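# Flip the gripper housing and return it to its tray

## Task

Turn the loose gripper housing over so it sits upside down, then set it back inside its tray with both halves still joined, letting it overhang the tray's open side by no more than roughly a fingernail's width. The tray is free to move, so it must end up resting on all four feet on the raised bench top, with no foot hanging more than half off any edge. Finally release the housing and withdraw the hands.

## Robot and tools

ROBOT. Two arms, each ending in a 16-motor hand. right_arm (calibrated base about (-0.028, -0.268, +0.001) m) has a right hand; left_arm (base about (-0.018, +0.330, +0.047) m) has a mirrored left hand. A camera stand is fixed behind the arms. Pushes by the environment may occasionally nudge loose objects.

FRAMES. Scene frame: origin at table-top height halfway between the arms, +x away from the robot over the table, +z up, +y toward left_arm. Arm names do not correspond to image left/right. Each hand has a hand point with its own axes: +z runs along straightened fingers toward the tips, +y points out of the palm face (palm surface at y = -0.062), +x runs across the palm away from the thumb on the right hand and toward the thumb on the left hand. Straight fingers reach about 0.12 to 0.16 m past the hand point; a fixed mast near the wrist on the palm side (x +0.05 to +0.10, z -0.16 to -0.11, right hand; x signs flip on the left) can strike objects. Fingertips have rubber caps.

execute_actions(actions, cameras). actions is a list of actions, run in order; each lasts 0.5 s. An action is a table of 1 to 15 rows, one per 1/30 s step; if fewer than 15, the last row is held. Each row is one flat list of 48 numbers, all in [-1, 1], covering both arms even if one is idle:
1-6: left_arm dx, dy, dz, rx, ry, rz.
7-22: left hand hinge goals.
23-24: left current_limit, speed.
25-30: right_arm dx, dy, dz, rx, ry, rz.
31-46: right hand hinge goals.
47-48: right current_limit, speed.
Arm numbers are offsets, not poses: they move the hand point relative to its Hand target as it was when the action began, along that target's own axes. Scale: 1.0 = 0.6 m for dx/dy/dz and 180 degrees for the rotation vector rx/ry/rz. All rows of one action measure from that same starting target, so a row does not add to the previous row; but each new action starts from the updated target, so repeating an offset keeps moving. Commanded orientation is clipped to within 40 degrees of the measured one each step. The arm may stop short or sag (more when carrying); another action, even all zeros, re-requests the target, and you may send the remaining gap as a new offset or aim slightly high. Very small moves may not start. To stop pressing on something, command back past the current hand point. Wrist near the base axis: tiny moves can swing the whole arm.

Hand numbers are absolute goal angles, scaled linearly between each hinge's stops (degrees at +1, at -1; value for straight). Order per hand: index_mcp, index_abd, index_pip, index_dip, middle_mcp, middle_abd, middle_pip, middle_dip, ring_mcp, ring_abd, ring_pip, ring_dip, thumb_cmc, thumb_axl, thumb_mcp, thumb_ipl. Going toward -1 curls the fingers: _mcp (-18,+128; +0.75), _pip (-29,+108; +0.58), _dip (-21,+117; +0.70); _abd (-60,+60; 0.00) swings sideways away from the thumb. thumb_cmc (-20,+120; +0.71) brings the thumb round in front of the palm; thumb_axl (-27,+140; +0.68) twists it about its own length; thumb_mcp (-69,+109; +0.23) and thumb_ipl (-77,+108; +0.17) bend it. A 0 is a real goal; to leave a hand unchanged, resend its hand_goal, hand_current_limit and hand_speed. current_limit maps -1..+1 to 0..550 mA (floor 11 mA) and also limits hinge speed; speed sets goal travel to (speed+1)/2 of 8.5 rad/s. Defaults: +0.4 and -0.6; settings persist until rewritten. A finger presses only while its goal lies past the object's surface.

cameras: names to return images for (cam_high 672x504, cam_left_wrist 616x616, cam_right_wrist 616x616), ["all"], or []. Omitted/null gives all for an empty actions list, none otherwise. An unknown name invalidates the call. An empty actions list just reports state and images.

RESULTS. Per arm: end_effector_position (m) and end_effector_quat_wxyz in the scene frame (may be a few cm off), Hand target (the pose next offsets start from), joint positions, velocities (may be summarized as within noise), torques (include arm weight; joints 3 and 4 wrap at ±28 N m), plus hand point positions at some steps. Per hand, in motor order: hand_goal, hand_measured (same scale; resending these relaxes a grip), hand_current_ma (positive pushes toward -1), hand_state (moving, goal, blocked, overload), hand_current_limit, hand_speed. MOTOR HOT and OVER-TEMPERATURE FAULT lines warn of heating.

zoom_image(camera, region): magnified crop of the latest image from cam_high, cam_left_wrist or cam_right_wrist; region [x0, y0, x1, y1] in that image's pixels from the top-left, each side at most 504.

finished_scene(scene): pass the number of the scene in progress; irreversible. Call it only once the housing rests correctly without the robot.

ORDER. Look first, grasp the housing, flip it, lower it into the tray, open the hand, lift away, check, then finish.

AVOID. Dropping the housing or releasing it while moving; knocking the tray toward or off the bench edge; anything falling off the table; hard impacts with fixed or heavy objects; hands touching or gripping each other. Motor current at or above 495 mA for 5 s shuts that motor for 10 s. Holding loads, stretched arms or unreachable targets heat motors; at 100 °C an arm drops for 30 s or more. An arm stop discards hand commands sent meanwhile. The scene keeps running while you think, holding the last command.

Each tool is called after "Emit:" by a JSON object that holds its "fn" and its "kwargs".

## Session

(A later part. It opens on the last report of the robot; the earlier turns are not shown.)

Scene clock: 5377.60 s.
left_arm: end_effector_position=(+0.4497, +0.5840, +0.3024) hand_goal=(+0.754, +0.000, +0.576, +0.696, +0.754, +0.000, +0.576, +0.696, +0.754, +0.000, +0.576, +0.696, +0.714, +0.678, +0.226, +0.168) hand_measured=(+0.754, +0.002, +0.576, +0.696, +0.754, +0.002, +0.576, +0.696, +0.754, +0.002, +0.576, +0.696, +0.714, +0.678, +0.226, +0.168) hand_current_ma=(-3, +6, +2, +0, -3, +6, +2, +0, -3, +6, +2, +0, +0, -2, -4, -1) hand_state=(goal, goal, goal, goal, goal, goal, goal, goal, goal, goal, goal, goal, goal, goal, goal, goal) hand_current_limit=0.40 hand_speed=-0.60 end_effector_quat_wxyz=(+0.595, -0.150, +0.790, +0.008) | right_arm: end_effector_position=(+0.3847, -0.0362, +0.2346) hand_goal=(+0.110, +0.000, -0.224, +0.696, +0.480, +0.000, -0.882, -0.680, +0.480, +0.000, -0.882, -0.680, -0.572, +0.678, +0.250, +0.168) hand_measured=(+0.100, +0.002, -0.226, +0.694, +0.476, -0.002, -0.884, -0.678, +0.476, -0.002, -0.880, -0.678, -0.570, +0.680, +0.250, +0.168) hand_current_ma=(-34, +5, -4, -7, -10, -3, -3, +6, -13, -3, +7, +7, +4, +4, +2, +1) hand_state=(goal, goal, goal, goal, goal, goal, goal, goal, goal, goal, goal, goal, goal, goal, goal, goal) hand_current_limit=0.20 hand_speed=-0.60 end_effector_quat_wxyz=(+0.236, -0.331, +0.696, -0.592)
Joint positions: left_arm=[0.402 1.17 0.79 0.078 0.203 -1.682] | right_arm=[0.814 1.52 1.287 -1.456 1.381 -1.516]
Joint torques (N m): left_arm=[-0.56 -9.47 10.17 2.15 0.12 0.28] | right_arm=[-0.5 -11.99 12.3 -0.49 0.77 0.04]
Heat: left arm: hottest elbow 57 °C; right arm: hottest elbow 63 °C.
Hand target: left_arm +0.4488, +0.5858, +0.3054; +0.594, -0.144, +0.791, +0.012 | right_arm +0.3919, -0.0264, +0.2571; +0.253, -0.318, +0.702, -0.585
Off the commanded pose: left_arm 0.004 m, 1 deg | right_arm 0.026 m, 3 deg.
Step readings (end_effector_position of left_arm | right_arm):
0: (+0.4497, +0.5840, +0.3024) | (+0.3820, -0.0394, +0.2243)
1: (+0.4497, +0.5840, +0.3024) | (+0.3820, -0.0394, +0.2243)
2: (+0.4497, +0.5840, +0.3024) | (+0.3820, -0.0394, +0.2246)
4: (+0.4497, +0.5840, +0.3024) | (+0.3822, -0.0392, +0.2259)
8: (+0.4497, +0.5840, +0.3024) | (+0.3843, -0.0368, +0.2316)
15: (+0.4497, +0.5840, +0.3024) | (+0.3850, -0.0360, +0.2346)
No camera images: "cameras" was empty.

Emit:
{"fn": "execute_actions", "kwargs": {"actions": [[[0,0,0,0,0,0,0.754,0,0.576,0.696,0.754,0,0.576,0.696,0.754,0,0.576,0.696,0.714,0.678,0.226,0.168,0.4,-0.6,0.01,0.044,0.0094,0,0,0,0.11,0,-0.225,0.696,0.48,0,-0.883,-0.681,0.48,0,-0.883,-0.681,-0.572,0.678,0.25,0.168,0.2,-0.6]]], "cameras": ["cam_right_wrist"]}}

Scene clock: 5389.80 s.
left_arm: end_effector_position=(+0.4497, +0.5840, +0.3024) hand_goal=(+0.754, +0.000, +0.576, +0.696, +0.754, +0.000, +0.576, +0.696, +0.754, +0.000, +0.576, +0.696, +0.714, +0.678, +0.226, +0.168) hand_measured=(+0.754, +0.002, +0.576, +0.696, +0.754, +0.002, +0.576, +0.696, +0.754, +0.002, +0.576, +0.696, +0.714, +0.678, +0.226, +0.168) hand_current_ma=(-3, +6, +2, +0, -3, +6, +2, +0, -3, +6, +2, +0, +0, -2, -4, -1) hand_state=(goal, goal, goal, goal, goal, goal, goal, goal, goal, goal, goal, goal, goal, goal, goal, goal) hand_current_limit=0.40 hand_speed=-0.60 end_effector_quat_wxyz=(+0.595, -0.150, +0.790, +0.008) | right_arm: end_effector_position=(+0.3878, -0.0328, +0.2288) hand_goal=(+0.110, +0.000, -0.224, +0.696, +0.480, +0.000, -0.882, -0.680, +0.480, +0.000, -0.882, -0.680, -0.572, +0.678, +0.250, +0.168) hand_measured=(+0.100, +0.002, -0.226, +0.694, +0.476, -0.002, -0.884, -0.678, +0.476, -0.002, -0.880, -0.678, -0.570, +0.680, +0.250, +0.168) hand_current_ma=(-33, +5, -4, -7, -10, -3, -3, +6, -13, -3, +7, +7, +4, +4, +2, +1) hand_state=(goal, goal, goal, goal, goal, goal, goal, goal, goal, goal, goal, goal, goal, goal, goal, goal) hand_current_limit=0.20 hand_speed=-0.60 end_effector_quat_wxyz=(+0.248, -0.321, +0.701, -0.587)
Joint positions: left_arm=[0.402 1.17 0.79 0.078 0.203 -1.682] | right_arm=[0.814 1.52 1.271 -1.409 1.381 -1.513]
Joint torques (N m): left_arm=[-0.67 -9.05 10.36 2.17 0.15 0.29] | right_arm=[-0.67 -11.81 8.24 0.27 0.78 0.07]
Heat: left arm: hottest elbow 57 °C; right arm: hottest elbow 63 °C.
Hand target: left_arm +0.4488, +0.5858, +0.3054; +0.594, -0.144, +0.791, +0.012 | right_arm +0.3879, -0.0316, +0.2302; +0.253, -0.318, +0.702, -0.585
Off the commanded pose: left_arm 0.004 m, 1 deg | right_arm 0.002 m, 1 deg.
Step readings (end_effector_position of left_arm | right_arm):
0: (+0.4497, +0.5840, +0.3024) | (+0.3847, -0.0363, +0.2346)
1: (+0.4497, +0.5840, +0.3024) | (+0.3847, -0.0363, +0.2346)
2: (+0.4497, +0.5840, +0.3024) | (+0.3848, -0.0361, +0.2346)
4: (+0.4497, +0.5840, +0.3024) | (+0.3859, -0.0349, +0.2346)
8: (+0.4497, +0.5840, +0.3024) | (+0.3879, -0.0327, +0.2334)
15: (+0.4497, +0.5840, +0.3024) | (+0.3872, -0.0334, +0.2287)
camera_calibration:
cam_right_wrist: T_world_to_cam=[[0.388429, 0.643556, -0.659514, 0.0473813], [-0.128568, 0.746562, 0.652775, -0.116554], [0.912466, -0.168764, 0.372727, -0.317306], [0, 0, 0, 1]] pos_world=[0.256142, 0.00297225, 0.225601]
Images, in order (width x height): cam_right_wrist 616x616.

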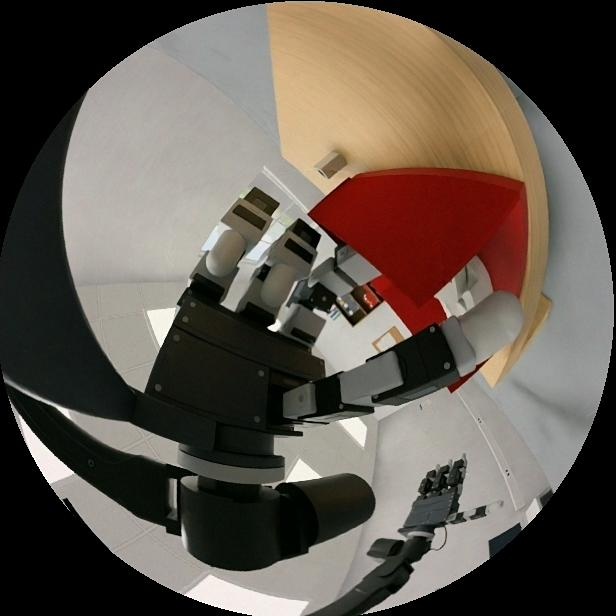

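Emit:
{"fn": "execute_actions", "kwargs": {"actions": [[[0,0,0,0,0,0,0.754,0,0.576,0.696,0.754,0,0.576,0.696,0.754,0,0.576,0.696,0.714,0.678,0.226,0.168,0.4,-0.6,0,0,0,0,0,0,0.09,0,-0.225,0.696,0.48,0,-0.883,-0.681,0.48,0,-0.883,-0.681,-0.572,0.678,0.12,0.168,0.1,-0.88]],[[0,0,0,0,0,0,0.754,0,0.576,0.696,0.754,0,0.576,0.696,0.754,0,0.576,0.696,0.714,0.678,0.226,0.168,0.4,-0.6,0,0,0,0,0,0,0.07,0,-0.225,0.696,0.48,0,-0.883,-0.681,0.48,0,-0.883,-0.681,-0.572,0.678,0.08,0.168,0.1,-0.94]]], "cameras": ["cam_right_wrist"]}}

Emit:
{"fn": "zoom_image", "kwargs": {"camera": "cam_right_wrist", "region": [320, 180, 560, 380]}}

Scene clock: 5396.97 s.
left_arm: end_effector_position=(+0.4497, +0.5840, +0.3024) hand_goal=(+0.754, +0.000, +0.576, +0.696, +0.754, +0.000, +0.576, +0.696, +0.754, +0.000, +0.576, +0.696, +0.714, +0.678, +0.226, +0.168) hand_measured=(+0.754, +0.002, +0.576, +0.696, +0.754, +0.002, +0.576, +0.696, +0.754, +0.002, +0.576, +0.696, +0.714, +0.678, +0.226, +0.168) hand_current_ma=(-3, +6, +2, +0, -3, +6, +2, +0, -3, +6, +2, +0, +0, -2, -4, -1) hand_state=(goal, goal, goal, goal, goal, goal, goal, goal, goal, goal, goal, goal, goal, goal, goal, goal) hand_current_limit=0.40 hand_speed=-0.60 end_effector_quat_wxyz=(+0.595, -0.150, +0.790, +0.008) | right_arm: end_effector_position=(+0.3878, -0.0328, +0.2288) hand_goal=(+0.070, +0.000, -0.224, +0.696, +0.480, +0.000, -0.882, -0.680, +0.480, +0.000, -0.882, -0.680, -0.572, +0.678, +0.080, +0.168) hand_measured=(+0.074, +0.002, -0.220, +0.696, +0.476, -0.002, -0.884, -0.678, +0.476, -0.002, -0.880, -0.678, -0.572, +0.680, +0.100, +0.170) hand_current_ma=(+12, +5, +8, +0, -10, -3, -3, +6, -13, -3, +7, +7, +0, +4, +90, +7) hand_state=(goal, goal, goal, goal, goal, goal, goal, goal, goal, goal, goal, goal, goal, goal, blocked, goal) hand_current_limit=0.10 hand_speed=-0.94 end_effector_quat_wxyz=(+0.248, -0.321, +0.701, -0.587)
Joint positions: left_arm=[0.402 1.17 0.79 0.078 0.203 -1.682] | right_arm=[0.814 1.52 1.271 -1.409 1.381 -1.513]
Joint torques (N m): left_arm=[-0.67 -9.93 10.41 1.87 0.15 0.27] | right_arm=[-0.5 -11.63 8.12 0.4 0.79 0.08]
Heat: left arm: hottest elbow 57 °C; right arm: hottest elbow 62 °C.
Hand target: left_arm +0.4488, +0.5858, +0.3054; +0.594, -0.144, +0.791, +0.012 | right_arm +0.3879, -0.0316, +0.2302; +0.253, -0.318, +0.702, -0.585
Off the commanded pose: left_arm 0.004 m, 1 deg | right_arm 0.002 m, 1 deg.
Step readings (end_effector_position of left_arm | right_arm):
0: (+0.4497, +0.5840, +0.3024) | (+0.3878, -0.0328, +0.2288)
1: (+0.4497, +0.5840, +0.3024) | (+0.3878, -0.0328, +0.2288)
2: (+0.4497, +0.5840, +0.3024) | (+0.3878, -0.0328, +0.2288)
4: (+0.4497, +0.5840, +0.3024) | (+0.3878, -0.0328, +0.2288)
8: (+0.4497, +0.5840, +0.3024) | (+0.3878, -0.0328, +0.2288)
15: (+0.4497, +0.5840, +0.3024) | (+0.3878, -0.0328, +0.2288)
16: (+0.4497, +0.5840, +0.3024) | (+0.3878, -0.0328, +0.2288)
17: (+0.4497, +0.5840, +0.3024) | (+0.3878, -0.0328, +0.2288)
19: (+0.4497, +0.5840, +0.3024) | (+0.3878, -0.0328, +0.2288)
23: (+0.4497, +0.5840, +0.3024) | (+0.3878, -0.0328, +0.2288)
30: (+0.4497, +0.5840, +0.3024) | (+0.3878, -0.0328, +0.2288)
camera_calibration:
cam_right_wrist: T_world_to_cam=[[0.388429, 0.643556, -0.659514, 0.0473813], [-0.128568, 0.746562, 0.652775, -0.116554], [0.912466, -0.168764, 0.372727, -0.317306], [0, 0, 0, 1]] pos_world=[0.256142, 0.00297225, 0.225601]
Images, in order (width x height): cam_right_wrist 616x616.

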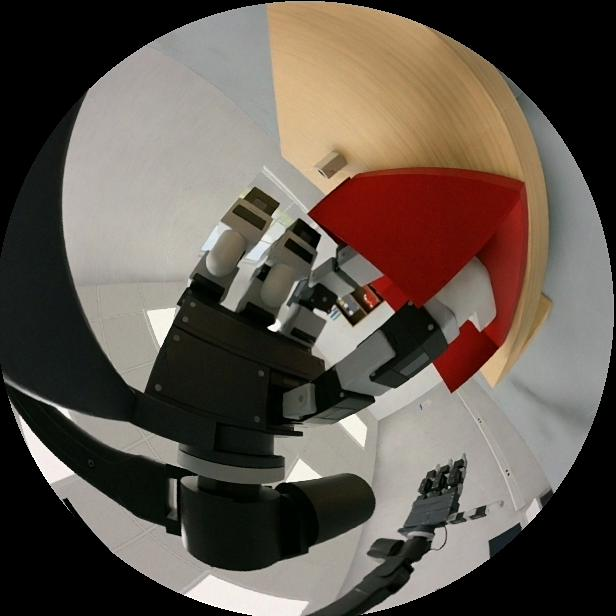

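Scaled by 2.100 from the camera's 616x616 image, which has a finer 880x880 frame.

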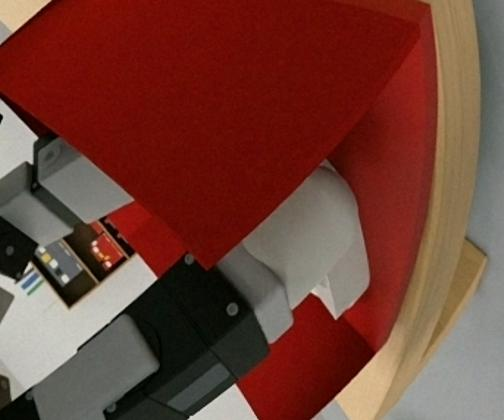

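Emit:
{"fn": "execute_actions", "kwargs": {"actions": [[[0,0,0,0,0,0,0.754,0,0.576,0.696,0.754,0,0.576,0.696,0.754,0,0.576,0.696,0.714,0.678,0.226,0.168,0.4,-0.6,0,0,0,0,0,0,0.04,0,-0.225,0.696,0.48,0,-0.883,-0.681,0.48,0,-0.883,-0.681,-0.572,0.678,0.06,0.168,0.1,-0.94]],[[0,0,0,0,0,0,0.754,0,0.576,0.696,0.754,0,0.576,0.696,0.754,0,0.576,0.696,0.714,0.678,0.226,0.168,0.4,-0.6,0,0,0,0,0,0,0.02,0,-0.225,0.696,0.48,0,-0.883,-0.681,0.48,0,-0.883,-0.681,-0.572,0.678,0.04,0.168,0.1,-0.94]]], "cameras": ["cam_right_wrist"]}}

Emit:
{"fn": "zoom_image", "kwargs": {"camera": "cam_right_wrist", "region": [320, 180, 560, 380]}}

Scene clock: 5405.00 s.
left_arm: end_effector_position=(+0.4497, +0.5840, +0.3024) hand_goal=(+0.754, +0.000, +0.576, +0.696, +0.754, +0.000, +0.576, +0.696, +0.754, +0.000, +0.576, +0.696, +0.714, +0.678, +0.226, +0.168) hand_measured=(+0.754, +0.002, +0.576, +0.696, +0.754, +0.002, +0.576, +0.696, +0.754, +0.002, +0.576, +0.696, +0.714, +0.678, +0.226, +0.168) hand_current_ma=(-3, +6, +2, +0, -3, +6, +2, +0, -3, +6, +2, +0, +0, -2, -4, -1) hand_state=(goal, goal, goal, goal, goal, goal, goal, goal, goal, goal, goal, goal, goal, goal, goal, goal) hand_current_limit=0.40 hand_speed=-0.60 end_effector_quat_wxyz=(+0.595, -0.150, +0.790, +0.008) | right_arm: end_effector_position=(+0.3879, -0.0327, +0.2288) hand_goal=(+0.020, +0.000, -0.224, +0.696, +0.480, +0.000, -0.882, -0.680, +0.480, +0.000, -0.882, -0.680, -0.572, +0.678, +0.040, +0.168) hand_measured=(+0.072, +0.002, -0.212, +0.700, +0.476, -0.002, -0.884, -0.678, +0.476, -0.002, -0.880, -0.678, -0.576, +0.678, +0.088, +0.176) hand_current_ma=(+208, +5, +33, +11, -10, -3, -3, +6, -13, -3, +7, +7, -13, +3, +245, +35) hand_state=(blocked, goal, goal, goal, goal, goal, goal, goal, goal, goal, goal, goal, goal, goal, blocked, goal) hand_current_limit=0.10 hand_speed=-0.94 end_effector_quat_wxyz=(+0.248, -0.321, +0.701, -0.587)
Joint positions: left_arm=[0.402 1.17 0.79 0.078 0.203 -1.682] | right_arm=[0.814 1.52 1.271 -1.408 1.381 -1.513]
Joint torques (N m): left_arm=[-0.5 -9.52 10.4 1.94 0.17 0.26] | right_arm=[-0.62 -11.69 8.13 0.38 0.78 0.06]
Heat: left arm: hottest elbow 57 °C; right arm: hottest elbow 61 °C.
Hand target: left_arm +0.4488, +0.5858, +0.3054; +0.594, -0.144, +0.791, +0.012 | right_arm +0.3879, -0.0316, +0.2302; +0.253, -0.318, +0.702, -0.585
Off the commanded pose: left_arm 0.004 m, 1 deg | right_arm 0.002 m, 1 deg.
Step readings (end_effector_position of left_arm | right_arm):
0: (+0.4497, +0.5840, +0.3024) | (+0.3878, -0.0328, +0.2288)
1: (+0.4497, +0.5840, +0.3024) | (+0.3878, -0.0328, +0.2288)
2: (+0.4497, +0.5840, +0.3024) | (+0.3878, -0.0328, +0.2288)
4: (+0.4497, +0.5840, +0.3024) | (+0.3878, -0.0328, +0.2288)
8: (+0.4497, +0.5840, +0.3024) | (+0.3878, -0.0328, +0.2288)
15: (+0.4497, +0.5840, +0.3024) | (+0.3878, -0.0328, +0.2288)
16: (+0.4497, +0.5840, +0.3024) | (+0.3878, -0.0328, +0.2288)
17: (+0.4497, +0.5840, +0.3024) | (+0.3878, -0.0328, +0.2288)
19: (+0.4497, +0.5840, +0.3024) | (+0.3878, -0.0328, +0.2288)
23: (+0.4497, +0.5840, +0.3024) | (+0.3879, -0.0327, +0.2288)
30: (+0.4497, +0.5840, +0.3024) | (+0.3879, -0.0327, +0.2288)
camera_calibration:
cam_right_wrist: T_world_to_cam=[[0.388711, 0.64395, -0.658963, 0.0470805], [-0.128876, 0.746177, 0.653155, -0.116622], [0.912302, -0.168964, 0.373037, -0.317408], [0, 0, 0, 1]] pos_world=[0.256242, 0.0030725, 0.225601]
Images, in order (width x height): cam_right_wrist 616x616.

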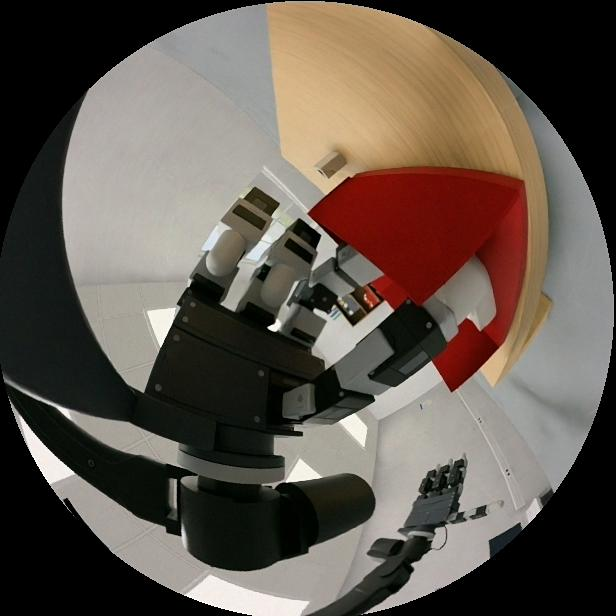

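Scaled by 2.100 from the camera's 616x616 image, which has a finer 880x880 frame.

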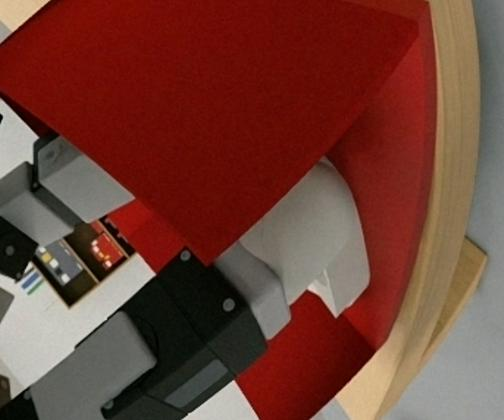

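Emit:
{"fn": "execute_actions", "kwargs": {"actions": [[[0,0,0,0,0,0,0.754,0,0.576,0.696,0.754,0,0.576,0.696,0.754,0,0.576,0.696,0.714,0.678,0.226,0.168,0.4,-0.6,0,-0.0978,-0.0208,0,0,0,0.01,0,-0.225,0.696,0.48,0,-0.883,-0.681,0.48,0,-0.883,-0.681,-0.572,0.678,0.03,0.168,0.1,-0.94]]], "cameras": ["cam_right_wrist"]}}

Emit:
{"fn": "zoom_image", "kwargs": {"camera": "cam_right_wrist", "region": [320, 150, 560, 350]}}

Scene clock: 5412.73 s.
left_arm: end_effector_position=(+0.4497, +0.5840, +0.3024) hand_goal=(+0.754, +0.000, +0.576, +0.696, +0.754, +0.000, +0.576, +0.696, +0.754, +0.000, +0.576, +0.696, +0.714, +0.678, +0.226, +0.168) hand_measured=(+0.754, +0.002, +0.576, +0.696, +0.754, +0.002, +0.576, +0.696, +0.754, +0.002, +0.576, +0.696, +0.714, +0.678, +0.226, +0.168) hand_current_ma=(-3, +6, +2, +0, -3, +6, +2, +0, -3, +6, +2, +0, +0, -2, -4, -1) hand_state=(goal, goal, goal, goal, goal, goal, goal, goal, goal, goal, goal, goal, goal, goal, goal, goal) hand_current_limit=0.40 hand_speed=-0.60 end_effector_quat_wxyz=(+0.595, -0.150, +0.790, +0.008) | right_arm: end_effector_position=(+0.3810, -0.0402, +0.2686) hand_goal=(+0.010, +0.000, -0.224, +0.696, +0.480, +0.000, -0.882, -0.680, +0.480, +0.000, -0.882, -0.680, -0.572, +0.678, +0.030, +0.168) hand_measured=(+0.070, +0.006, -0.204, +0.706, +0.476, -0.002, -0.884, -0.678, +0.476, -0.002, -0.880, -0.678, -0.576, +0.678, +0.080, +0.178) hand_current_ma=(+252, +12, +67, +32, -10, -3, -2, +6, -13, -3, +7, +7, -13, +3, +252, +38) hand_state=(blocked, goal, blocked, goal, goal, goal, goal, goal, goal, goal, goal, goal, goal, goal, blocked, goal) hand_current_limit=0.10 hand_speed=-0.94 end_effector_quat_wxyz=(+0.234, -0.335, +0.694, -0.592)
Joint positions: left_arm=[0.402 1.17 0.79 0.078 0.203 -1.682] | right_arm=[0.814 1.488 1.343 -1.533 1.38 -1.536]
Joint torques (N m): left_arm=[-0.56 -9.76 10.25 1.98 0.19 0.21] | right_arm=[-0.38 -10.99 12.48 -0.43 0.79 0.14]
Heat: left arm: hottest elbow 57 °C; right arm: hottest elbow 61 °C.
Hand target: left_arm +0.4488, +0.5858, +0.3054; +0.594, -0.144, +0.791, +0.012 | right_arm +0.3878, -0.0300, +0.2903; +0.253, -0.318, +0.702, -0.585
Off the commanded pose: left_arm 0.004 m, 1 deg | right_arm 0.025 m, 3 deg.
Step readings (end_effector_position of left_arm | right_arm):
0: (+0.4497, +0.5840, +0.3024) | (+0.3879, -0.0327, +0.2288)
1: (+0.4497, +0.5840, +0.3024) | (+0.3879, -0.0327, +0.2288)
2: (+0.4497, +0.5840, +0.3024) | (+0.3872, -0.0334, +0.2290)
4: (+0.4497, +0.5840, +0.3024) | (+0.3849, -0.0360, +0.2314)
8: (+0.4497, +0.5840, +0.3024) | (+0.3827, -0.0383, +0.2464)
15: (+0.4497, +0.5840, +0.3024) | (+0.3827, -0.0382, +0.2682)
camera_calibration:
cam_right_wrist: T_world_to_cam=[[0.366588, 0.624716, -0.689451, 0.0966691], [-0.113439, 0.765524, 0.633329, -0.137662], [0.923442, -0.15396, 0.351499, -0.324958], [0, 0, 0, 1]] pos_world=[0.249026, -0.00503785, 0.268056]
Images, in order (width x height): cam_right_wrist 616x616.

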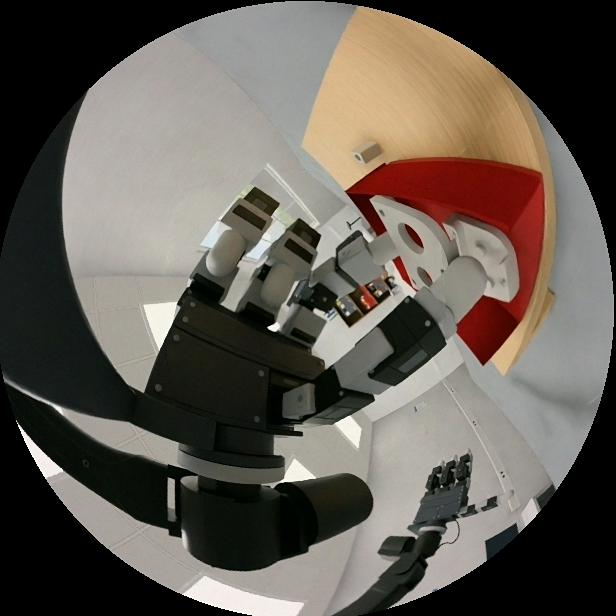

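Scaled by 2.100 from the camera's 616x616 image, which has a finer 880x880 frame.

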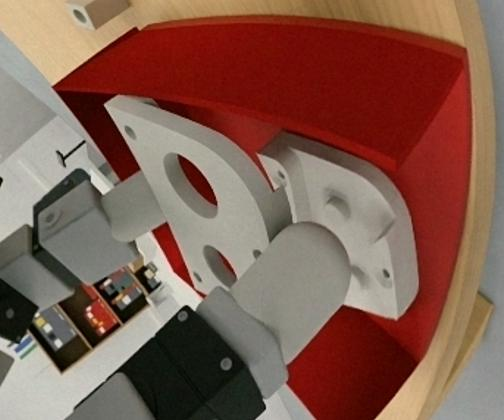

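Emit:
{"fn": "execute_actions", "kwargs": {"actions": [[[0,0,0,0,0,0,0.754,0,0.576,0.696,0.754,0,0.576,0.696,0.754,0,0.576,0.696,0.714,0.678,0.226,0.168,0.4,-0.6,-0.0385,0.003,-0.0142,0,-0.0218,-0.0046,0.01,0,-0.225,0.696,0.48,0,-0.883,-0.681,0.48,0,-0.883,-0.681,-0.572,0.678,0.03,0.168,0.1,-0.94]],[[0,0,0,0,0,0,0.754,0,0.576,0.696,0.754,0,0.576,0.696,0.754,0,0.576,0.696,0.714,0.678,0.226,0.168,0.4,-0.6,-0.037,0.003,-0.0166,0,-0.0218,-0.0046,0.01,0,-0.225,0.696,0.48,0,-0.883,-0.681,0.48,0,-0.883,-0.681,-0.572,0.678,0.03,0.168,0.1,-0.94]]], "cameras": ["cam_right_wrist"]}}

Emit:
{"fn": "zoom_image", "kwargs": {"camera": "cam_right_wrist", "region": [320, 150, 560, 350]}}

Scene clock: 5458.43 s.
left_arm: end_effector_position=(+0.4497, +0.5840, +0.3024) hand_goal=(+0.754, +0.000, +0.576, +0.696, +0.754, +0.000, +0.576, +0.696, +0.754, +0.000, +0.576, +0.696, +0.714, +0.678, +0.226, +0.168) hand_measured=(+0.754, +0.002, +0.576, +0.696, +0.754, +0.002, +0.576, +0.696, +0.754, +0.002, +0.576, +0.696, +0.714, +0.678, +0.226, +0.168) hand_current_ma=(-3, +6, +2, +0, -3, +6, +2, +0, -3, +6, +2, +0, +0, -2, -4, -1) hand_state=(goal, goal, goal, goal, goal, goal, goal, goal, goal, goal, goal, goal, goal, goal, goal, goal) hand_current_limit=0.40 hand_speed=-0.60 end_effector_quat_wxyz=(+0.595, -0.150, +0.790, +0.008) | right_arm: end_effector_position=(+0.3988, +0.0114, +0.2767) hand_goal=(+0.010, +0.000, -0.224, +0.696, +0.480, +0.000, -0.882, -0.680, +0.480, +0.000, -0.882, -0.680, -0.572, +0.678, +0.030, +0.168) hand_measured=(+0.070, +0.006, -0.204, +0.706, +0.476, -0.002, -0.884, -0.678, +0.476, -0.002, -0.880, -0.678, -0.576, +0.678, +0.080, +0.178) hand_current_ma=(+252, +12, +68, +33, -10, -3, -2, +6, -13, -3, +7, +7, -13, +3, +250, +38) hand_state=(blocked, goal, blocked, goal, goal, goal, goal, goal, goal, goal, goal, goal, goal, goal, blocked, goal) hand_current_limit=0.10 hand_speed=-0.94 end_effector_quat_wxyz=(+0.273, -0.370, +0.678, -0.574)
Joint positions: left_arm=[0.402 1.17 0.79 0.078 0.203 -1.682] | right_arm=[0.852 1.49 1.361 -1.146 1.369 -1.927]
Joint torques (N m): left_arm=[-1.32 -9 10.25 2.17 0.14 0.26] | right_arm=[-0.67 -11.63 10.67 1.02 0.76 -0.02]
Heat: left arm: hottest elbow 57 °C; right arm: hottest elbow 63 °C.
Hand target: left_arm +0.4488, +0.5858, +0.3054; +0.594, -0.144, +0.791, +0.012 | right_arm +0.4024, +0.0167, +0.2894; +0.292, -0.368, +0.679, -0.565
Off the commanded pose: left_arm 0.004 m, 1 deg | right_arm 0.014 m, 2 deg.
Step readings (end_effector_position of left_arm | right_arm):
0: (+0.4497, +0.5840, +0.3024) | (+0.3810, -0.0402, +0.2686)
1: (+0.4497, +0.5840, +0.3024) | (+0.3809, -0.0400, +0.2686)
2: (+0.4497, +0.5840, +0.3024) | (+0.3813, -0.0391, +0.2689)
4: (+0.4497, +0.5840, +0.3024) | (+0.3829, -0.0352, +0.2702)
8: (+0.4497, +0.5840, +0.3024) | (+0.3864, -0.0246, +0.2749)
15: (+0.4497, +0.5840, +0.3024) | (+0.3897, -0.0172, +0.2759)
16: (+0.4497, +0.5840, +0.3024) | (+0.3902, -0.0166, +0.2759)
17: (+0.4497, +0.5840, +0.3024) | (+0.3907, -0.0151, +0.2760)
19: (+0.4497, +0.5840, +0.3024) | (+0.3922, -0.0110, +0.2760)
23: (+0.4497, +0.5840, +0.3024) | (+0.3934, -0.0011, +0.2757)
30: (+0.4497, +0.5840, +0.3024) | (+0.3972, +0.0088, +0.2764)
camera_calibration:
cam_right_wrist: T_world_to_cam=[[0.297657, 0.674072, -0.676037, 0.0867446], [-0.205452, 0.736772, 0.644171, -0.146348], [0.932303, -0.0528491, 0.357795, -0.342822], [0, 0, 0, 1]] pos_world=[0.263726, 0.0312356, 0.275576]
Images, in order (width x height): cam_right_wrist 616x616.

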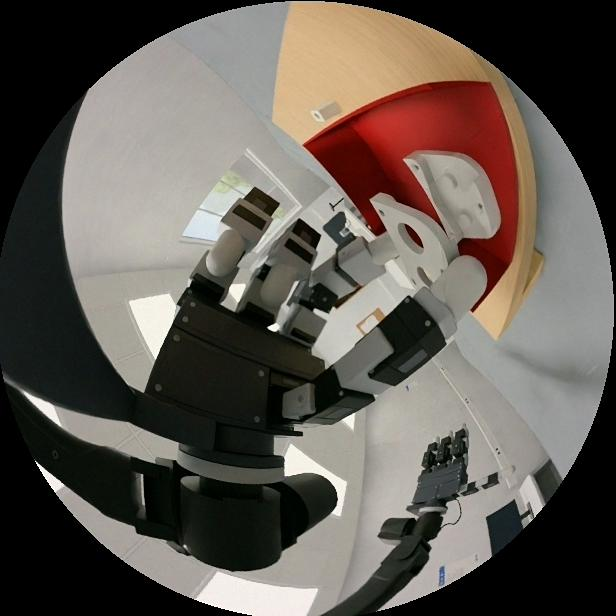

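Scaled by 2.100 from the camera's 616x616 image, which has a finer 880x880 frame.

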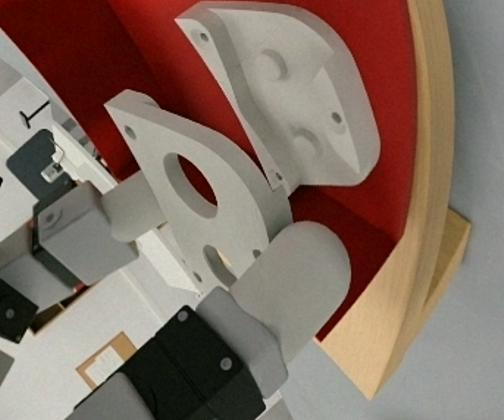

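Emit:
{"fn": "execute_actions", "kwargs": {"actions": [[[0,0,0,0,0,0,0.754,0,0.576,0.696,0.754,0,0.576,0.696,0.754,0,0.576,0.696,0.714,0.678,0.226,0.168,0.4,-0.6,0.0267,0.0567,0.0172,0,-0.0163,-0.0035,0.01,0,-0.225,0.696,0.48,0,-0.883,-0.681,0.48,0,-0.883,-0.681,-0.572,0.678,0.03,0.168,0.1,-0.94]]], "cameras": ["cam_right_wrist"]}}

Emit:
{"fn": "zoom_image", "kwargs": {"camera": "cam_right_wrist", "region": [320, 150, 560, 350]}}

Scene clock: 5493.47 s.
left_arm: end_effector_position=(+0.4497, +0.5840, +0.3024) hand_goal=(+0.754, +0.000, +0.576, +0.696, +0.754, +0.000, +0.576, +0.696, +0.754, +0.000, +0.576, +0.696, +0.714, +0.678, +0.226, +0.168) hand_measured=(+0.754, +0.002, +0.576, +0.696, +0.754, +0.002, +0.576, +0.696, +0.754, +0.002, +0.576, +0.696, +0.714, +0.678, +0.226, +0.168) hand_current_ma=(-3, +6, +2, +0, -3, +6, +2, +0, -3, +6, +2, +0, +0, -2, -4, -1) hand_state=(goal, goal, goal, goal, goal, goal, goal, goal, goal, goal, goal, goal, goal, goal, goal, goal) hand_current_limit=0.40 hand_speed=-0.60 end_effector_quat_wxyz=(+0.595, -0.150, +0.790, +0.008) | right_arm: end_effector_position=(+0.3945, +0.0040, +0.2458) hand_goal=(+0.010, +0.000, -0.224, +0.696, +0.480, +0.000, -0.882, -0.680, +0.480, +0.000, -0.882, -0.680, -0.572, +0.678, +0.030, +0.168) hand_measured=(+0.070, +0.006, -0.204, +0.706, +0.476, -0.002, -0.884, -0.678, +0.476, -0.002, -0.880, -0.678, -0.576, +0.678, +0.080, +0.178) hand_current_ma=(+252, +11, +69, +33, -11, -3, -2, +6, -13, -3, +7, +7, -13, +2, +248, +40) hand_state=(blocked, goal, blocked, goal, goal, goal, goal, goal, goal, goal, goal, goal, goal, goal, blocked, goal) hand_current_limit=0.10 hand_speed=-0.94 end_effector_quat_wxyz=(+0.284, -0.379, +0.677, -0.564)
Joint positions: left_arm=[0.402 1.17 0.79 0.078 0.203 -1.682] | right_arm=[0.844 1.44 1.218 -0.894 1.343 -2.079]
Joint torques (N m): left_arm=[-0.15 -9.7 10.3 2.15 0.15 0.25] | right_arm=[-1.26 -12.22 8.92 1.28 0.7 -0.05]
Heat: left arm: hottest elbow 57 °C; right arm: hottest elbow 64 °C.
Hand target: left_arm +0.4488, +0.5858, +0.3054; +0.594, -0.144, +0.791, +0.012 | right_arm +0.3961, +0.0008, +0.2543; +0.306, -0.386, +0.669, -0.557
Off the commanded pose: left_arm 0.004 m, 1 deg | right_arm 0.009 m, 3 deg.
joint sent to its limit (right arm) — joint 6 (wrist roll), lower limit. The joint targets are off in orientation, not in position.
Step readings (end_effector_position of left_arm | right_arm):
0: (+0.4497, +0.5840, +0.3024) | (+0.3988, +0.0113, +0.2767)
1: (+0.4497, +0.5840, +0.3024) | (+0.3989, +0.0116, +0.2767)
2: (+0.4497, +0.5840, +0.3024) | (+0.3996, +0.0126, +0.2752)
4: (+0.4497, +0.5840, +0.3024) | (+0.4000, +0.0138, +0.2695)
8: (+0.4497, +0.5840, +0.3024) | (+0.3951, +0.0079, +0.2483)
15: (+0.4497, +0.5840, +0.3024) | (+0.3957, +0.0054, +0.2433)
camera_calibration:
cam_right_wrist: T_world_to_cam=[[0.274696, 0.693386, -0.666152, 0.0785853], [-0.226419, 0.719967, 0.656035, -0.116387], [0.934493, -0.0293805, 0.354768, -0.328344], [0, 0, 0, 1]] pos_world=[0.258896, 0.0196579, 0.245189]
Images, in order (width x height): cam_right_wrist 616x616.

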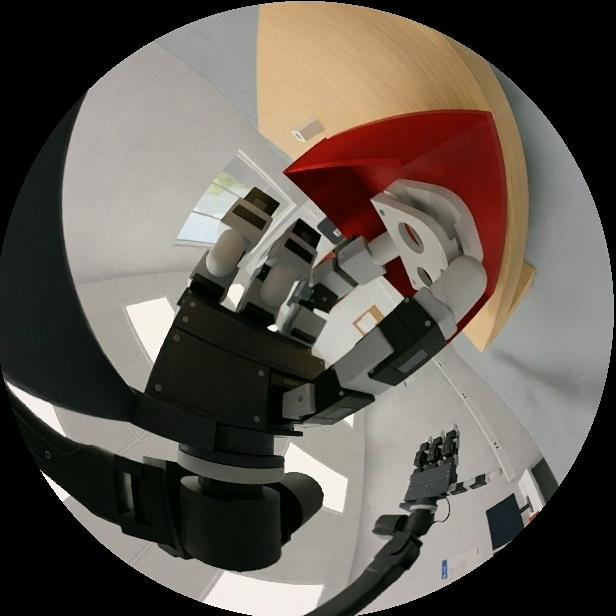

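Scaled by 2.100 from the camera's 616x616 image, which has a finer 880x880 frame.

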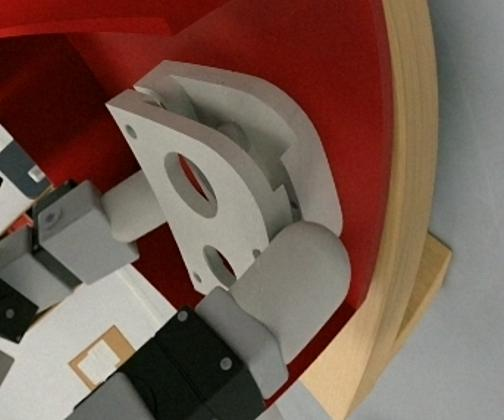

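Emit:
{"fn": "execute_actions", "kwargs": {"actions": [[[0,0,0,0,0,0,0.754,0,0.576,0.696,0.754,0,0.576,0.696,0.754,0,0.576,0.696,0.714,0.678,0.226,0.168,0.4,-0.6,-0.003,0.012,0.0075,0,0,0,0.01,0,-0.225,0.696,0.48,0,-0.883,-0.681,0.48,0,-0.883,-0.681,-0.572,0.678,0.03,0.168,0.1,-0.94]]], "cameras": ["cam_right_wrist"]}}

Emit:
{"fn": "zoom_image", "kwargs": {"camera": "cam_right_wrist", "region": [320, 150, 560, 350]}}

Scene clock: 5504.27 s.
left_arm: end_effector_position=(+0.4497, +0.5840, +0.3024) hand_goal=(+0.754, +0.000, +0.576, +0.696, +0.754, +0.000, +0.576, +0.696, +0.754, +0.000, +0.576, +0.696, +0.714, +0.678, +0.226, +0.168) hand_measured=(+0.754, +0.002, +0.576, +0.696, +0.754, +0.002, +0.576, +0.696, +0.754, +0.002, +0.576, +0.696, +0.714, +0.678, +0.226, +0.168) hand_current_ma=(-3, +6, +2, +0, -3, +6, +2, +0, -3, +6, +2, +0, +0, -2, -4, -1) hand_state=(goal, goal, goal, goal, goal, goal, goal, goal, goal, goal, goal, goal, goal, goal, goal, goal) hand_current_limit=0.40 hand_speed=-0.60 end_effector_quat_wxyz=(+0.595, -0.150, +0.790, +0.008) | right_arm: end_effector_position=(+0.3967, +0.0032, +0.2430) hand_goal=(+0.010, +0.000, -0.224, +0.696, +0.480, +0.000, -0.882, -0.680, +0.480, +0.000, -0.882, -0.680, -0.572, +0.678, +0.030, +0.168) hand_measured=(+0.070, +0.006, -0.204, +0.706, +0.476, -0.002, -0.884, -0.678, +0.476, -0.002, -0.880, -0.678, -0.576, +0.678, +0.080, +0.178) hand_current_ma=(+252, +11, +69, +33, -11, -3, -2, +6, -13, -3, +7, +7, -13, +2, +248, +40) hand_state=(blocked, goal, blocked, goal, goal, goal, goal, goal, goal, goal, goal, goal, goal, goal, blocked, goal) hand_current_limit=0.10 hand_speed=-0.94 end_effector_quat_wxyz=(+0.287, -0.375, +0.680, -0.562)
Joint positions: left_arm=[0.402 1.17 0.79 0.078 0.203 -1.682] | right_arm=[0.839 1.44 1.21 -0.874 1.34 -2.079]
Joint torques (N m): left_arm=[-0.91 -9.52 10.32 1.92 0.14 0.28] | right_arm=[-1.49 -11.4 8.91 1.31 0.68 -0.01]
Heat: left arm: hottest elbow 57 °C; right arm: hottest elbow 63 °C.
Hand target: left_arm +0.4488, +0.5858, +0.3054; +0.594, -0.144, +0.791, +0.012 | right_arm +0.3995, +0.0007, +0.2463; +0.306, -0.386, +0.669, -0.557
Off the commanded pose: left_arm 0.004 m, 1 deg | right_arm 0.005 m, 3 deg.
joint sent to its limit (right arm) — joint 6 (wrist roll), lower limit. The joint targets are off in orientation, not in position.
Step readings (end_effector_position of left_arm | right_arm):
0: (+0.4497, +0.5840, +0.3024) | (+0.3945, +0.0039, +0.2457)
1: (+0.4497, +0.5840, +0.3024) | (+0.3945, +0.0040, +0.2457)
2: (+0.4497, +0.5840, +0.3024) | (+0.3947, +0.0041, +0.2456)
4: (+0.4497, +0.5840, +0.3024) | (+0.3956, +0.0042, +0.2452)
8: (+0.4497, +0.5840, +0.3024) | (+0.3962, +0.0034, +0.2433)
15: (+0.4497, +0.5840, +0.3024) | (+0.3967, +0.0032, +0.2430)
camera_calibration:
cam_right_wrist: T_world_to_cam=[[0.280416, 0.699275, -0.657558, 0.0722813], [-0.226994, 0.713921, 0.662413, -0.114769], [0.932653, -0.0364893, 0.358926, -0.329728], [0, 0, 0, 1]] pos_world=[0.261201, 0.0193603, 0.241902]
Images, in order (width x height): cam_right_wrist 616x616.

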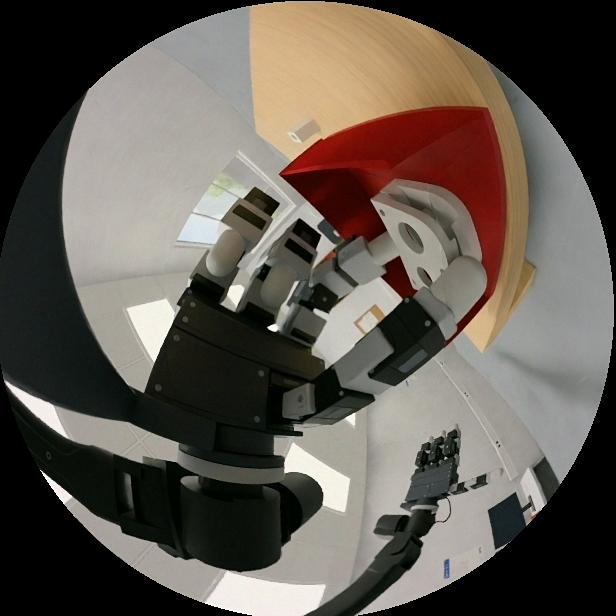

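Scaled by 2.100 from the camera's 616x616 image, which has a finer 880x880 frame.

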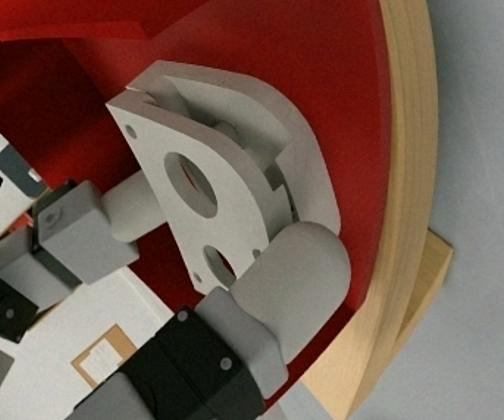

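Emit:
{"fn": "execute_actions", "kwargs": {"actions": [[[0,0,0,0,0,0,0.754,0,0.576,0.696,0.754,0,0.576,0.696,0.754,0,0.576,0.696,0.714,0.678,0.226,0.168,0.4,-0.6,0,0.009,0.0019,0,0,0,0.03,0,-0.225,0.696,0.48,0,-0.883,-0.681,0.48,0,-0.883,-0.681,-0.572,0.678,0.05,0.168,0.1,-0.96]]], "cameras": ["cam_right_wrist"]}}

Emit:
{"fn": "zoom_image", "kwargs": {"camera": "cam_right_wrist", "region": [320, 150, 560, 350]}}

Scene clock: 5511.23 s.
left_arm: end_effector_position=(+0.4497, +0.5840, +0.3024) hand_goal=(+0.754, +0.000, +0.576, +0.696, +0.754, +0.000, +0.576, +0.696, +0.754, +0.000, +0.576, +0.696, +0.714, +0.678, +0.226, +0.168) hand_measured=(+0.754, +0.002, +0.576, +0.696, +0.754, +0.002, +0.576, +0.696, +0.754, +0.002, +0.576, +0.696, +0.714, +0.678, +0.226, +0.168) hand_current_ma=(-3, +6, +2, +0, -3, +6, +2, +0, -3, +6, +2, +0, +0, -2, -4, -1) hand_state=(goal, goal, goal, goal, goal, goal, goal, goal, goal, goal, goal, goal, goal, goal, goal, goal) hand_current_limit=0.40 hand_speed=-0.60 end_effector_quat_wxyz=(+0.595, -0.150, +0.790, +0.008) | right_arm: end_effector_position=(+0.3965, +0.0028, +0.2389) hand_goal=(+0.030, +0.000, -0.224, +0.696, +0.480, +0.000, -0.882, -0.680, +0.480, +0.000, -0.882, -0.680, -0.572, +0.678, +0.050, +0.168) hand_measured=(+0.070, +0.006, -0.204, +0.706, +0.476, -0.002, -0.884, -0.678, +0.476, -0.002, -0.880, -0.678, -0.576, +0.678, +0.080, +0.178) hand_current_ma=(+160, +11, +69, +33, -11, -3, -2, +6, -13, -3, +7, +7, -13, +2, +136, +40) hand_state=(blocked, goal, blocked, goal, goal, goal, goal, goal, goal, goal, goal, goal, goal, goal, blocked, goal) hand_current_limit=0.10 hand_speed=-0.96 end_effector_quat_wxyz=(+0.288, -0.374, +0.680, -0.561)
Joint positions: left_arm=[0.402 1.17 0.79 0.078 0.203 -1.682] | right_arm=[0.838 1.44 1.198 -0.859 1.339 -2.08]
Joint torques (N m): left_arm=[-0.91 -9.05 10.19 2.03 0.15 0.31] | right_arm=[-1.14 -10.81 8.9 1.26 0.68 -0.02]
Heat: left arm: hottest elbow 57 °C; right arm: hottest elbow 63 °C.
Hand target: left_arm +0.4488, +0.5858, +0.3054; +0.594, -0.144, +0.791, +0.012 | right_arm +0.3995, +0.0005, +0.2407; +0.306, -0.386, +0.669, -0.557
Off the commanded pose: left_arm 0.004 m, 1 deg | right_arm 0.004 m, 3 deg.
joint sent to its limit (right arm) — joint 6 (wrist roll), lower limit. The joint targets are off in orientation, not in position.
Step readings (end_effector_position of left_arm | right_arm):
0: (+0.4497, +0.5840, +0.3024) | (+0.3968, +0.0033, +0.2430)
1: (+0.4497, +0.5840, +0.3024) | (+0.3968, +0.0033, +0.2430)
2: (+0.4497, +0.5840, +0.3024) | (+0.3968, +0.0033, +0.2427)
4: (+0.4497, +0.5840, +0.3024) | (+0.3969, +0.0035, +0.2419)
8: (+0.4497, +0.5840, +0.3024) | (+0.3965, +0.0028, +0.2394)
15: (+0.4497, +0.5840, +0.3024) | (+0.3965, +0.0028, +0.2389)
camera_calibration:
cam_right_wrist: T_world_to_cam=[[0.281702, 0.700895, -0.655279, 0.068883], [-0.228052, 0.712275, 0.66382, -0.111711], [0.932007, -0.037562, 0.360489, -0.328198], [0, 0, 0, 1]] pos_world=[0.261002, 0.0189612, 0.237605]
Images, in order (width x height): cam_right_wrist 616x616.

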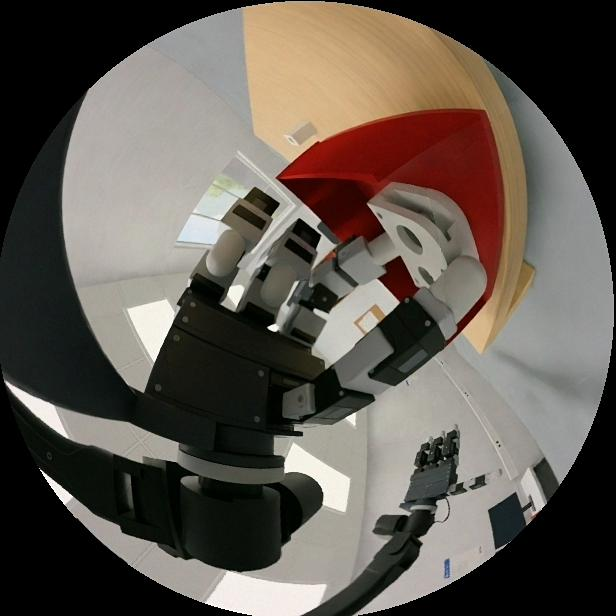

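Scaled by 2.100 from the camera's 616x616 image, which has a finer 880x880 frame.

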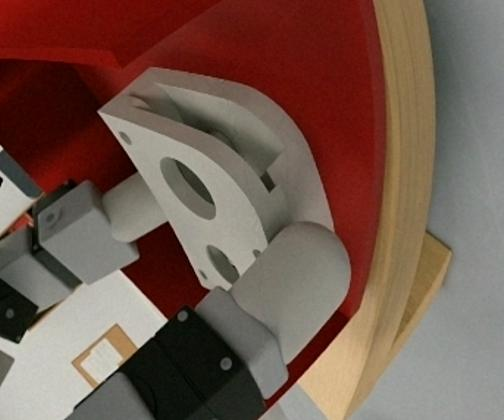

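Emit:
{"fn": "execute_actions", "kwargs": {"actions": [[[0,0,0,0,0,0,0.754,0,0.576,0.696,0.754,0,0.576,0.696,0.754,0,0.576,0.696,0.714,0.678,0.226,0.168,0.4,-0.6,0,0,0,0,0,0,0.08,0,-0.225,0.696,0.48,0,-0.883,-0.681,0.48,0,-0.883,-0.681,-0.572,0.678,0.09,0.168,0.1,-0.96]],[[0,0,0,0,0,0,0.754,0,0.576,0.696,0.754,0,0.576,0.696,0.754,0,0.576,0.696,0.714,0.678,0.226,0.168,0.4,-0.6,0,0,0,0,0,0,0.12,0,-0.225,0.696,0.48,0,-0.883,-0.681,0.48,0,-0.883,-0.681,-0.572,0.678,0.14,0.168,0.1,-0.95]]], "cameras": ["cam_right_wrist"]}}

Emit:
{"fn": "zoom_image", "kwargs": {"camera": "cam_right_wrist", "region": [320, 150, 560, 350]}}

Scene clock: 5520.43 s.
left_arm: end_effector_position=(+0.4497, +0.5840, +0.3024) hand_goal=(+0.754, +0.000, +0.576, +0.696, +0.754, +0.000, +0.576, +0.696, +0.754, +0.000, +0.576, +0.696, +0.714, +0.678, +0.226, +0.168) hand_measured=(+0.754, +0.002, +0.576, +0.696, +0.754, +0.002, +0.576, +0.696, +0.754, +0.002, +0.576, +0.696, +0.714, +0.678, +0.226, +0.168) hand_current_ma=(-3, +6, +2, +0, -3, +6, +2, +0, -3, +6, +2, +0, +0, -2, -4, -1) hand_state=(goal, goal, goal, goal, goal, goal, goal, goal, goal, goal, goal, goal, goal, goal, goal, goal) hand_current_limit=0.40 hand_speed=-0.60 end_effector_quat_wxyz=(+0.595, -0.150, +0.790, +0.008) | right_arm: end_effector_position=(+0.3965, +0.0028, +0.2389) hand_goal=(+0.120, +0.000, -0.224, +0.696, +0.480, +0.000, -0.882, -0.680, +0.480, +0.000, -0.882, -0.680, -0.572, +0.678, +0.140, +0.168) hand_measured=(+0.110, +0.004, -0.220, +0.700, +0.476, -0.002, -0.884, -0.678, +0.476, -0.002, -0.880, -0.678, -0.574, +0.678, +0.138, +0.170) hand_current_ma=(-34, +9, +11, +9, -11, -3, -2, +6, -13, -3, +7, +7, -5, +2, -9, +6) hand_state=(goal, goal, goal, goal, goal, goal, goal, goal, goal, goal, goal, goal, goal, goal, goal, goal) hand_current_limit=0.10 hand_speed=-0.95 end_effector_quat_wxyz=(+0.288, -0.374, +0.680, -0.561)
Joint positions: left_arm=[0.402 1.17 0.79 0.078 0.203 -1.682] | right_arm=[0.838 1.44 1.198 -0.859 1.339 -2.08]
Joint torques (N m): left_arm=[-0.56 -9.29 10.13 1.87 0.19 0.28] | right_arm=[-1.44 -11.05 8.84 1.36 0.68 -0.02]
Heat: left arm: hottest elbow 57 °C; right arm: hottest elbow 62 °C.
Hand target: left_arm +0.4488, +0.5858, +0.3054; +0.594, -0.144, +0.791, +0.012 | right_arm +0.3995, +0.0005, +0.2407; +0.306, -0.386, +0.669, -0.557
Off the commanded pose: left_arm 0.004 m, 1 deg | right_arm 0.004 m, 3 deg.
joint sent to its limit (right arm) — joint 6 (wrist roll), lower limit. The joint targets are off in orientation, not in position.
Step readings (end_effector_position of left_arm | right_arm):
0: (+0.4497, +0.5840, +0.3024) | (+0.3965, +0.0028, +0.2389)
1: (+0.4497, +0.5840, +0.3024) | (+0.3965, +0.0028, +0.2389)
2: (+0.4497, +0.5840, +0.3024) | (+0.3965, +0.0028, +0.2389)
4: (+0.4497, +0.5840, +0.3024) | (+0.3965, +0.0028, +0.2389)
8: (+0.4497, +0.5840, +0.3024) | (+0.3965, +0.0028, +0.2389)
15: (+0.4497, +0.5840, +0.3024) | (+0.3965, +0.0028, +0.2389)
16: (+0.4497, +0.5840, +0.3024) | (+0.3965, +0.0028, +0.2389)
17: (+0.4497, +0.5840, +0.3024) | (+0.3965, +0.0028, +0.2389)
19: (+0.4497, +0.5840, +0.3024) | (+0.3965, +0.0028, +0.2389)
23: (+0.4497, +0.5840, +0.3024) | (+0.3965, +0.0028, +0.2389)
30: (+0.4497, +0.5840, +0.3024) | (+0.3965, +0.0028, +0.2389)
camera_calibration:
cam_right_wrist: T_world_to_cam=[[0.281702, 0.700895, -0.655279, 0.068883], [-0.228052, 0.712275, 0.66382, -0.111711], [0.932007, -0.037562, 0.360489, -0.328198], [0, 0, 0, 1]] pos_world=[0.261002, 0.0189612, 0.237605]
Images, in order (width x height): cam_right_wrist 616x616.

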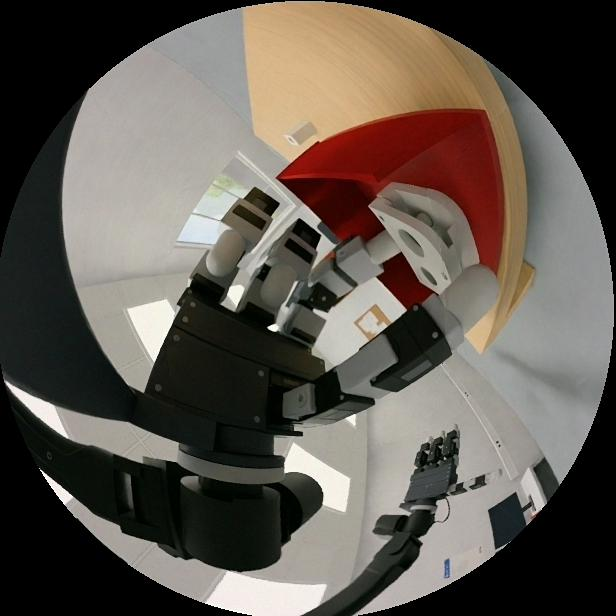

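Scaled by 2.100 from the camera's 616x616 image, which has a finer 880x880 frame.

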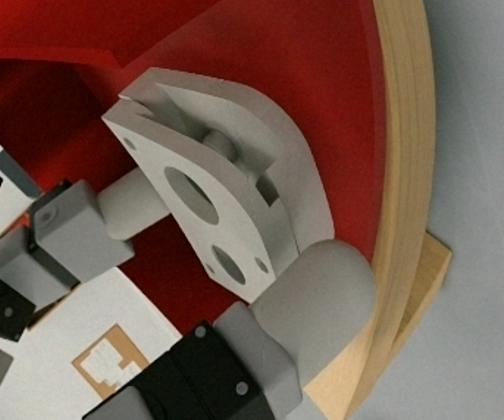

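Emit:
{"fn": "execute_actions", "kwargs": {"actions": [[[0,0,0,0,0,0,0.754,0,0.576,0.696,0.754,0,0.576,0.696,0.754,0,0.576,0.696,0.714,0.678,0.226,0.168,0.4,-0.6,0,0,0,0,0,0,0.17,0,-0.225,0.696,0.48,0,-0.883,-0.681,0.48,0,-0.883,-0.681,-0.572,0.678,0.25,0.168,0.1,-0.9]],[[0,0,0,0,0,0,0.754,0,0.576,0.696,0.754,0,0.576,0.696,0.754,0,0.576,0.696,0.714,0.678,0.226,0.168,0.4,-0.6,0,-0.075,-0.0159,0,0,0,0.17,0,-0.225,0.696,0.48,0,-0.883,-0.681,0.48,0,-0.883,-0.681,-0.572,0.678,0.25,0.168,0.2,-0.6]],[[0,0,0,0,0,0,0.754,0,0.576,0.696,0.754,0,0.576,0.696,0.754,0,0.576,0.696,0.714,0.678,0.226,0.168,0.4,-0.6,0,-0.06,-0.0128,0,0,0,0.17,0,-0.225,0.696,0.48,0,-0.883,-0.681,0.48,0,-0.883,-0.681,-0.572,0.678,0.25,0.168,0.2,-0.6]]], "cameras": ["cam_right_wrist"]}}

Emit:
{"fn": "zoom_image", "kwargs": {"camera": "cam_right_wrist", "region": [320, 100, 560, 300]}}

Scene clock: 5531.70 s.
left_arm: end_effector_position=(+0.4497, +0.5840, +0.3024) hand_goal=(+0.754, +0.000, +0.576, +0.696, +0.754, +0.000, +0.576, +0.696, +0.754, +0.000, +0.576, +0.696, +0.714, +0.678, +0.226, +0.168) hand_measured=(+0.754, +0.002, +0.576, +0.696, +0.754, +0.002, +0.576, +0.696, +0.754, +0.002, +0.576, +0.696, +0.714, +0.678, +0.226, +0.168) hand_current_ma=(-3, +6, +2, +0, -3, +6, +2, +0, -3, +6, +2, +0, +0, -2, -4, -1) hand_state=(goal, goal, goal, goal, goal, goal, goal, goal, goal, goal, goal, goal, goal, goal, goal, goal) hand_current_limit=0.40 hand_speed=-0.60 end_effector_quat_wxyz=(+0.595, -0.150, +0.790, +0.008) | right_arm: end_effector_position=(+0.3925, -0.0023, +0.2967) hand_goal=(+0.170, +0.000, -0.224, +0.696, +0.480, +0.000, -0.882, -0.680, +0.480, +0.000, -0.882, -0.680, -0.572, +0.678, +0.250, +0.168) hand_measured=(+0.160, +0.004, -0.220, +0.700, +0.476, -0.002, -0.884, -0.678, +0.476, -0.002, -0.880, -0.678, -0.574, +0.678, +0.246, +0.170) hand_current_ma=(-35, +9, +10, +9, -11, -3, -2, +6, -13, -3, +7, +7, -3, +2, -14, +5) hand_state=(goal, goal, goal, goal, goal, goal, goal, goal, goal, goal, goal, goal, goal, goal, goal, goal) hand_current_limit=0.20 hand_speed=-0.60 end_effector_quat_wxyz=(+0.275, -0.384, +0.675, -0.567)
Joint positions: left_arm=[0.402 1.17 0.79 0.078 0.203 -1.682] | right_arm=[0.838 1.415 1.331 -1.052 1.341 -2.081]
Joint torques (N m): left_arm=[-0.79 -9.52 10.3 1.98 0.16 0.3] | right_arm=[-0.79 -11.11 13.39 0.28 0.74 -0.01]
Heat: left arm: hottest elbow 57 °C; right arm: hottest elbow 62 °C.
Hand target: left_arm +0.4488, +0.5858, +0.3054; +0.594, -0.144, +0.791, +0.012 | right_arm +0.3993, +0.0027, +0.3236; +0.306, -0.386, +0.669, -0.557
Off the commanded pose: left_arm 0.004 m, 1 deg | right_arm 0.028 m, 4 deg.
joint sent to its limit (right arm) — joint 6 (wrist roll), lower limit. The joint targets are off in orientation, not in position.
Step readings (end_effector_position of left_arm | right_arm):
0: (+0.4497, +0.5840, +0.3024) | (+0.3965, +0.0028, +0.2389)
1: (+0.4497, +0.5840, +0.3024) | (+0.3965, +0.0028, +0.2389)
2: (+0.4497, +0.5840, +0.3024) | (+0.3965, +0.0028, +0.2389)
4: (+0.4497, +0.5840, +0.3024) | (+0.3965, +0.0028, +0.2389)
8: (+0.4497, +0.5840, +0.3024) | (+0.3965, +0.0028, +0.2389)
15: (+0.4497, +0.5840, +0.3024) | (+0.3965, +0.0028, +0.2389)
16: (+0.4497, +0.5840, +0.3024) | (+0.3965, +0.0028, +0.2389)
17: (+0.4497, +0.5840, +0.3024) | (+0.3960, +0.0022, +0.2386)
19: (+0.4497, +0.5840, +0.3024) | (+0.3931, -0.0012, +0.2378)
23: (+0.4497, +0.5840, +0.3024) | (+0.3903, -0.0046, +0.2418)
30: (+0.4497, +0.5840, +0.3024) | (+0.3913, -0.0035, +0.2565)
31: (+0.4497, +0.5840, +0.3024) | (+0.3913, -0.0035, +0.2575)
32: (+0.4497, +0.5840, +0.3024) | (+0.3909, -0.0039, +0.2591)
34: (+0.4497, +0.5840, +0.3024) | (+0.3900, -0.0050, +0.2645)
38: (+0.4497, +0.5840, +0.3024) | (+0.3921, -0.0027, +0.2831)
45: (+0.4497, +0.5840, +0.3024) | (+0.3930, -0.0017, +0.2970)
camera_calibration:
cam_right_wrist: T_world_to_cam=[[0.26748, 0.682001, -0.680683, 0.124567], [-0.213423, 0.730809, 0.648358, -0.148536], [0.93963, -0.0281498, 0.341031, -0.342702], [0, 0, 0, 1]] pos_world=[0.256993, 0.0139494, 0.297967]
Images, in order (width x height): cam_right_wrist 616x616.

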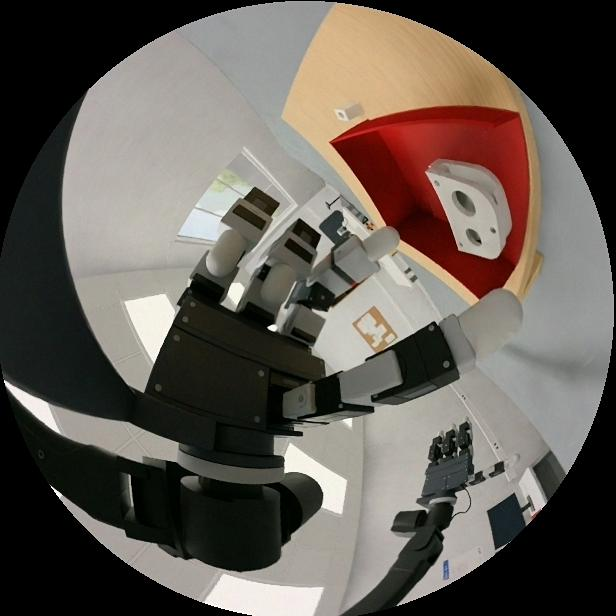

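Scaled by 2.100 from the camera's 616x616 image, which has a finer 880x880 frame.

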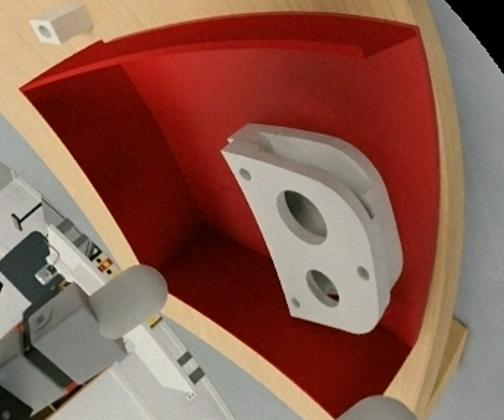

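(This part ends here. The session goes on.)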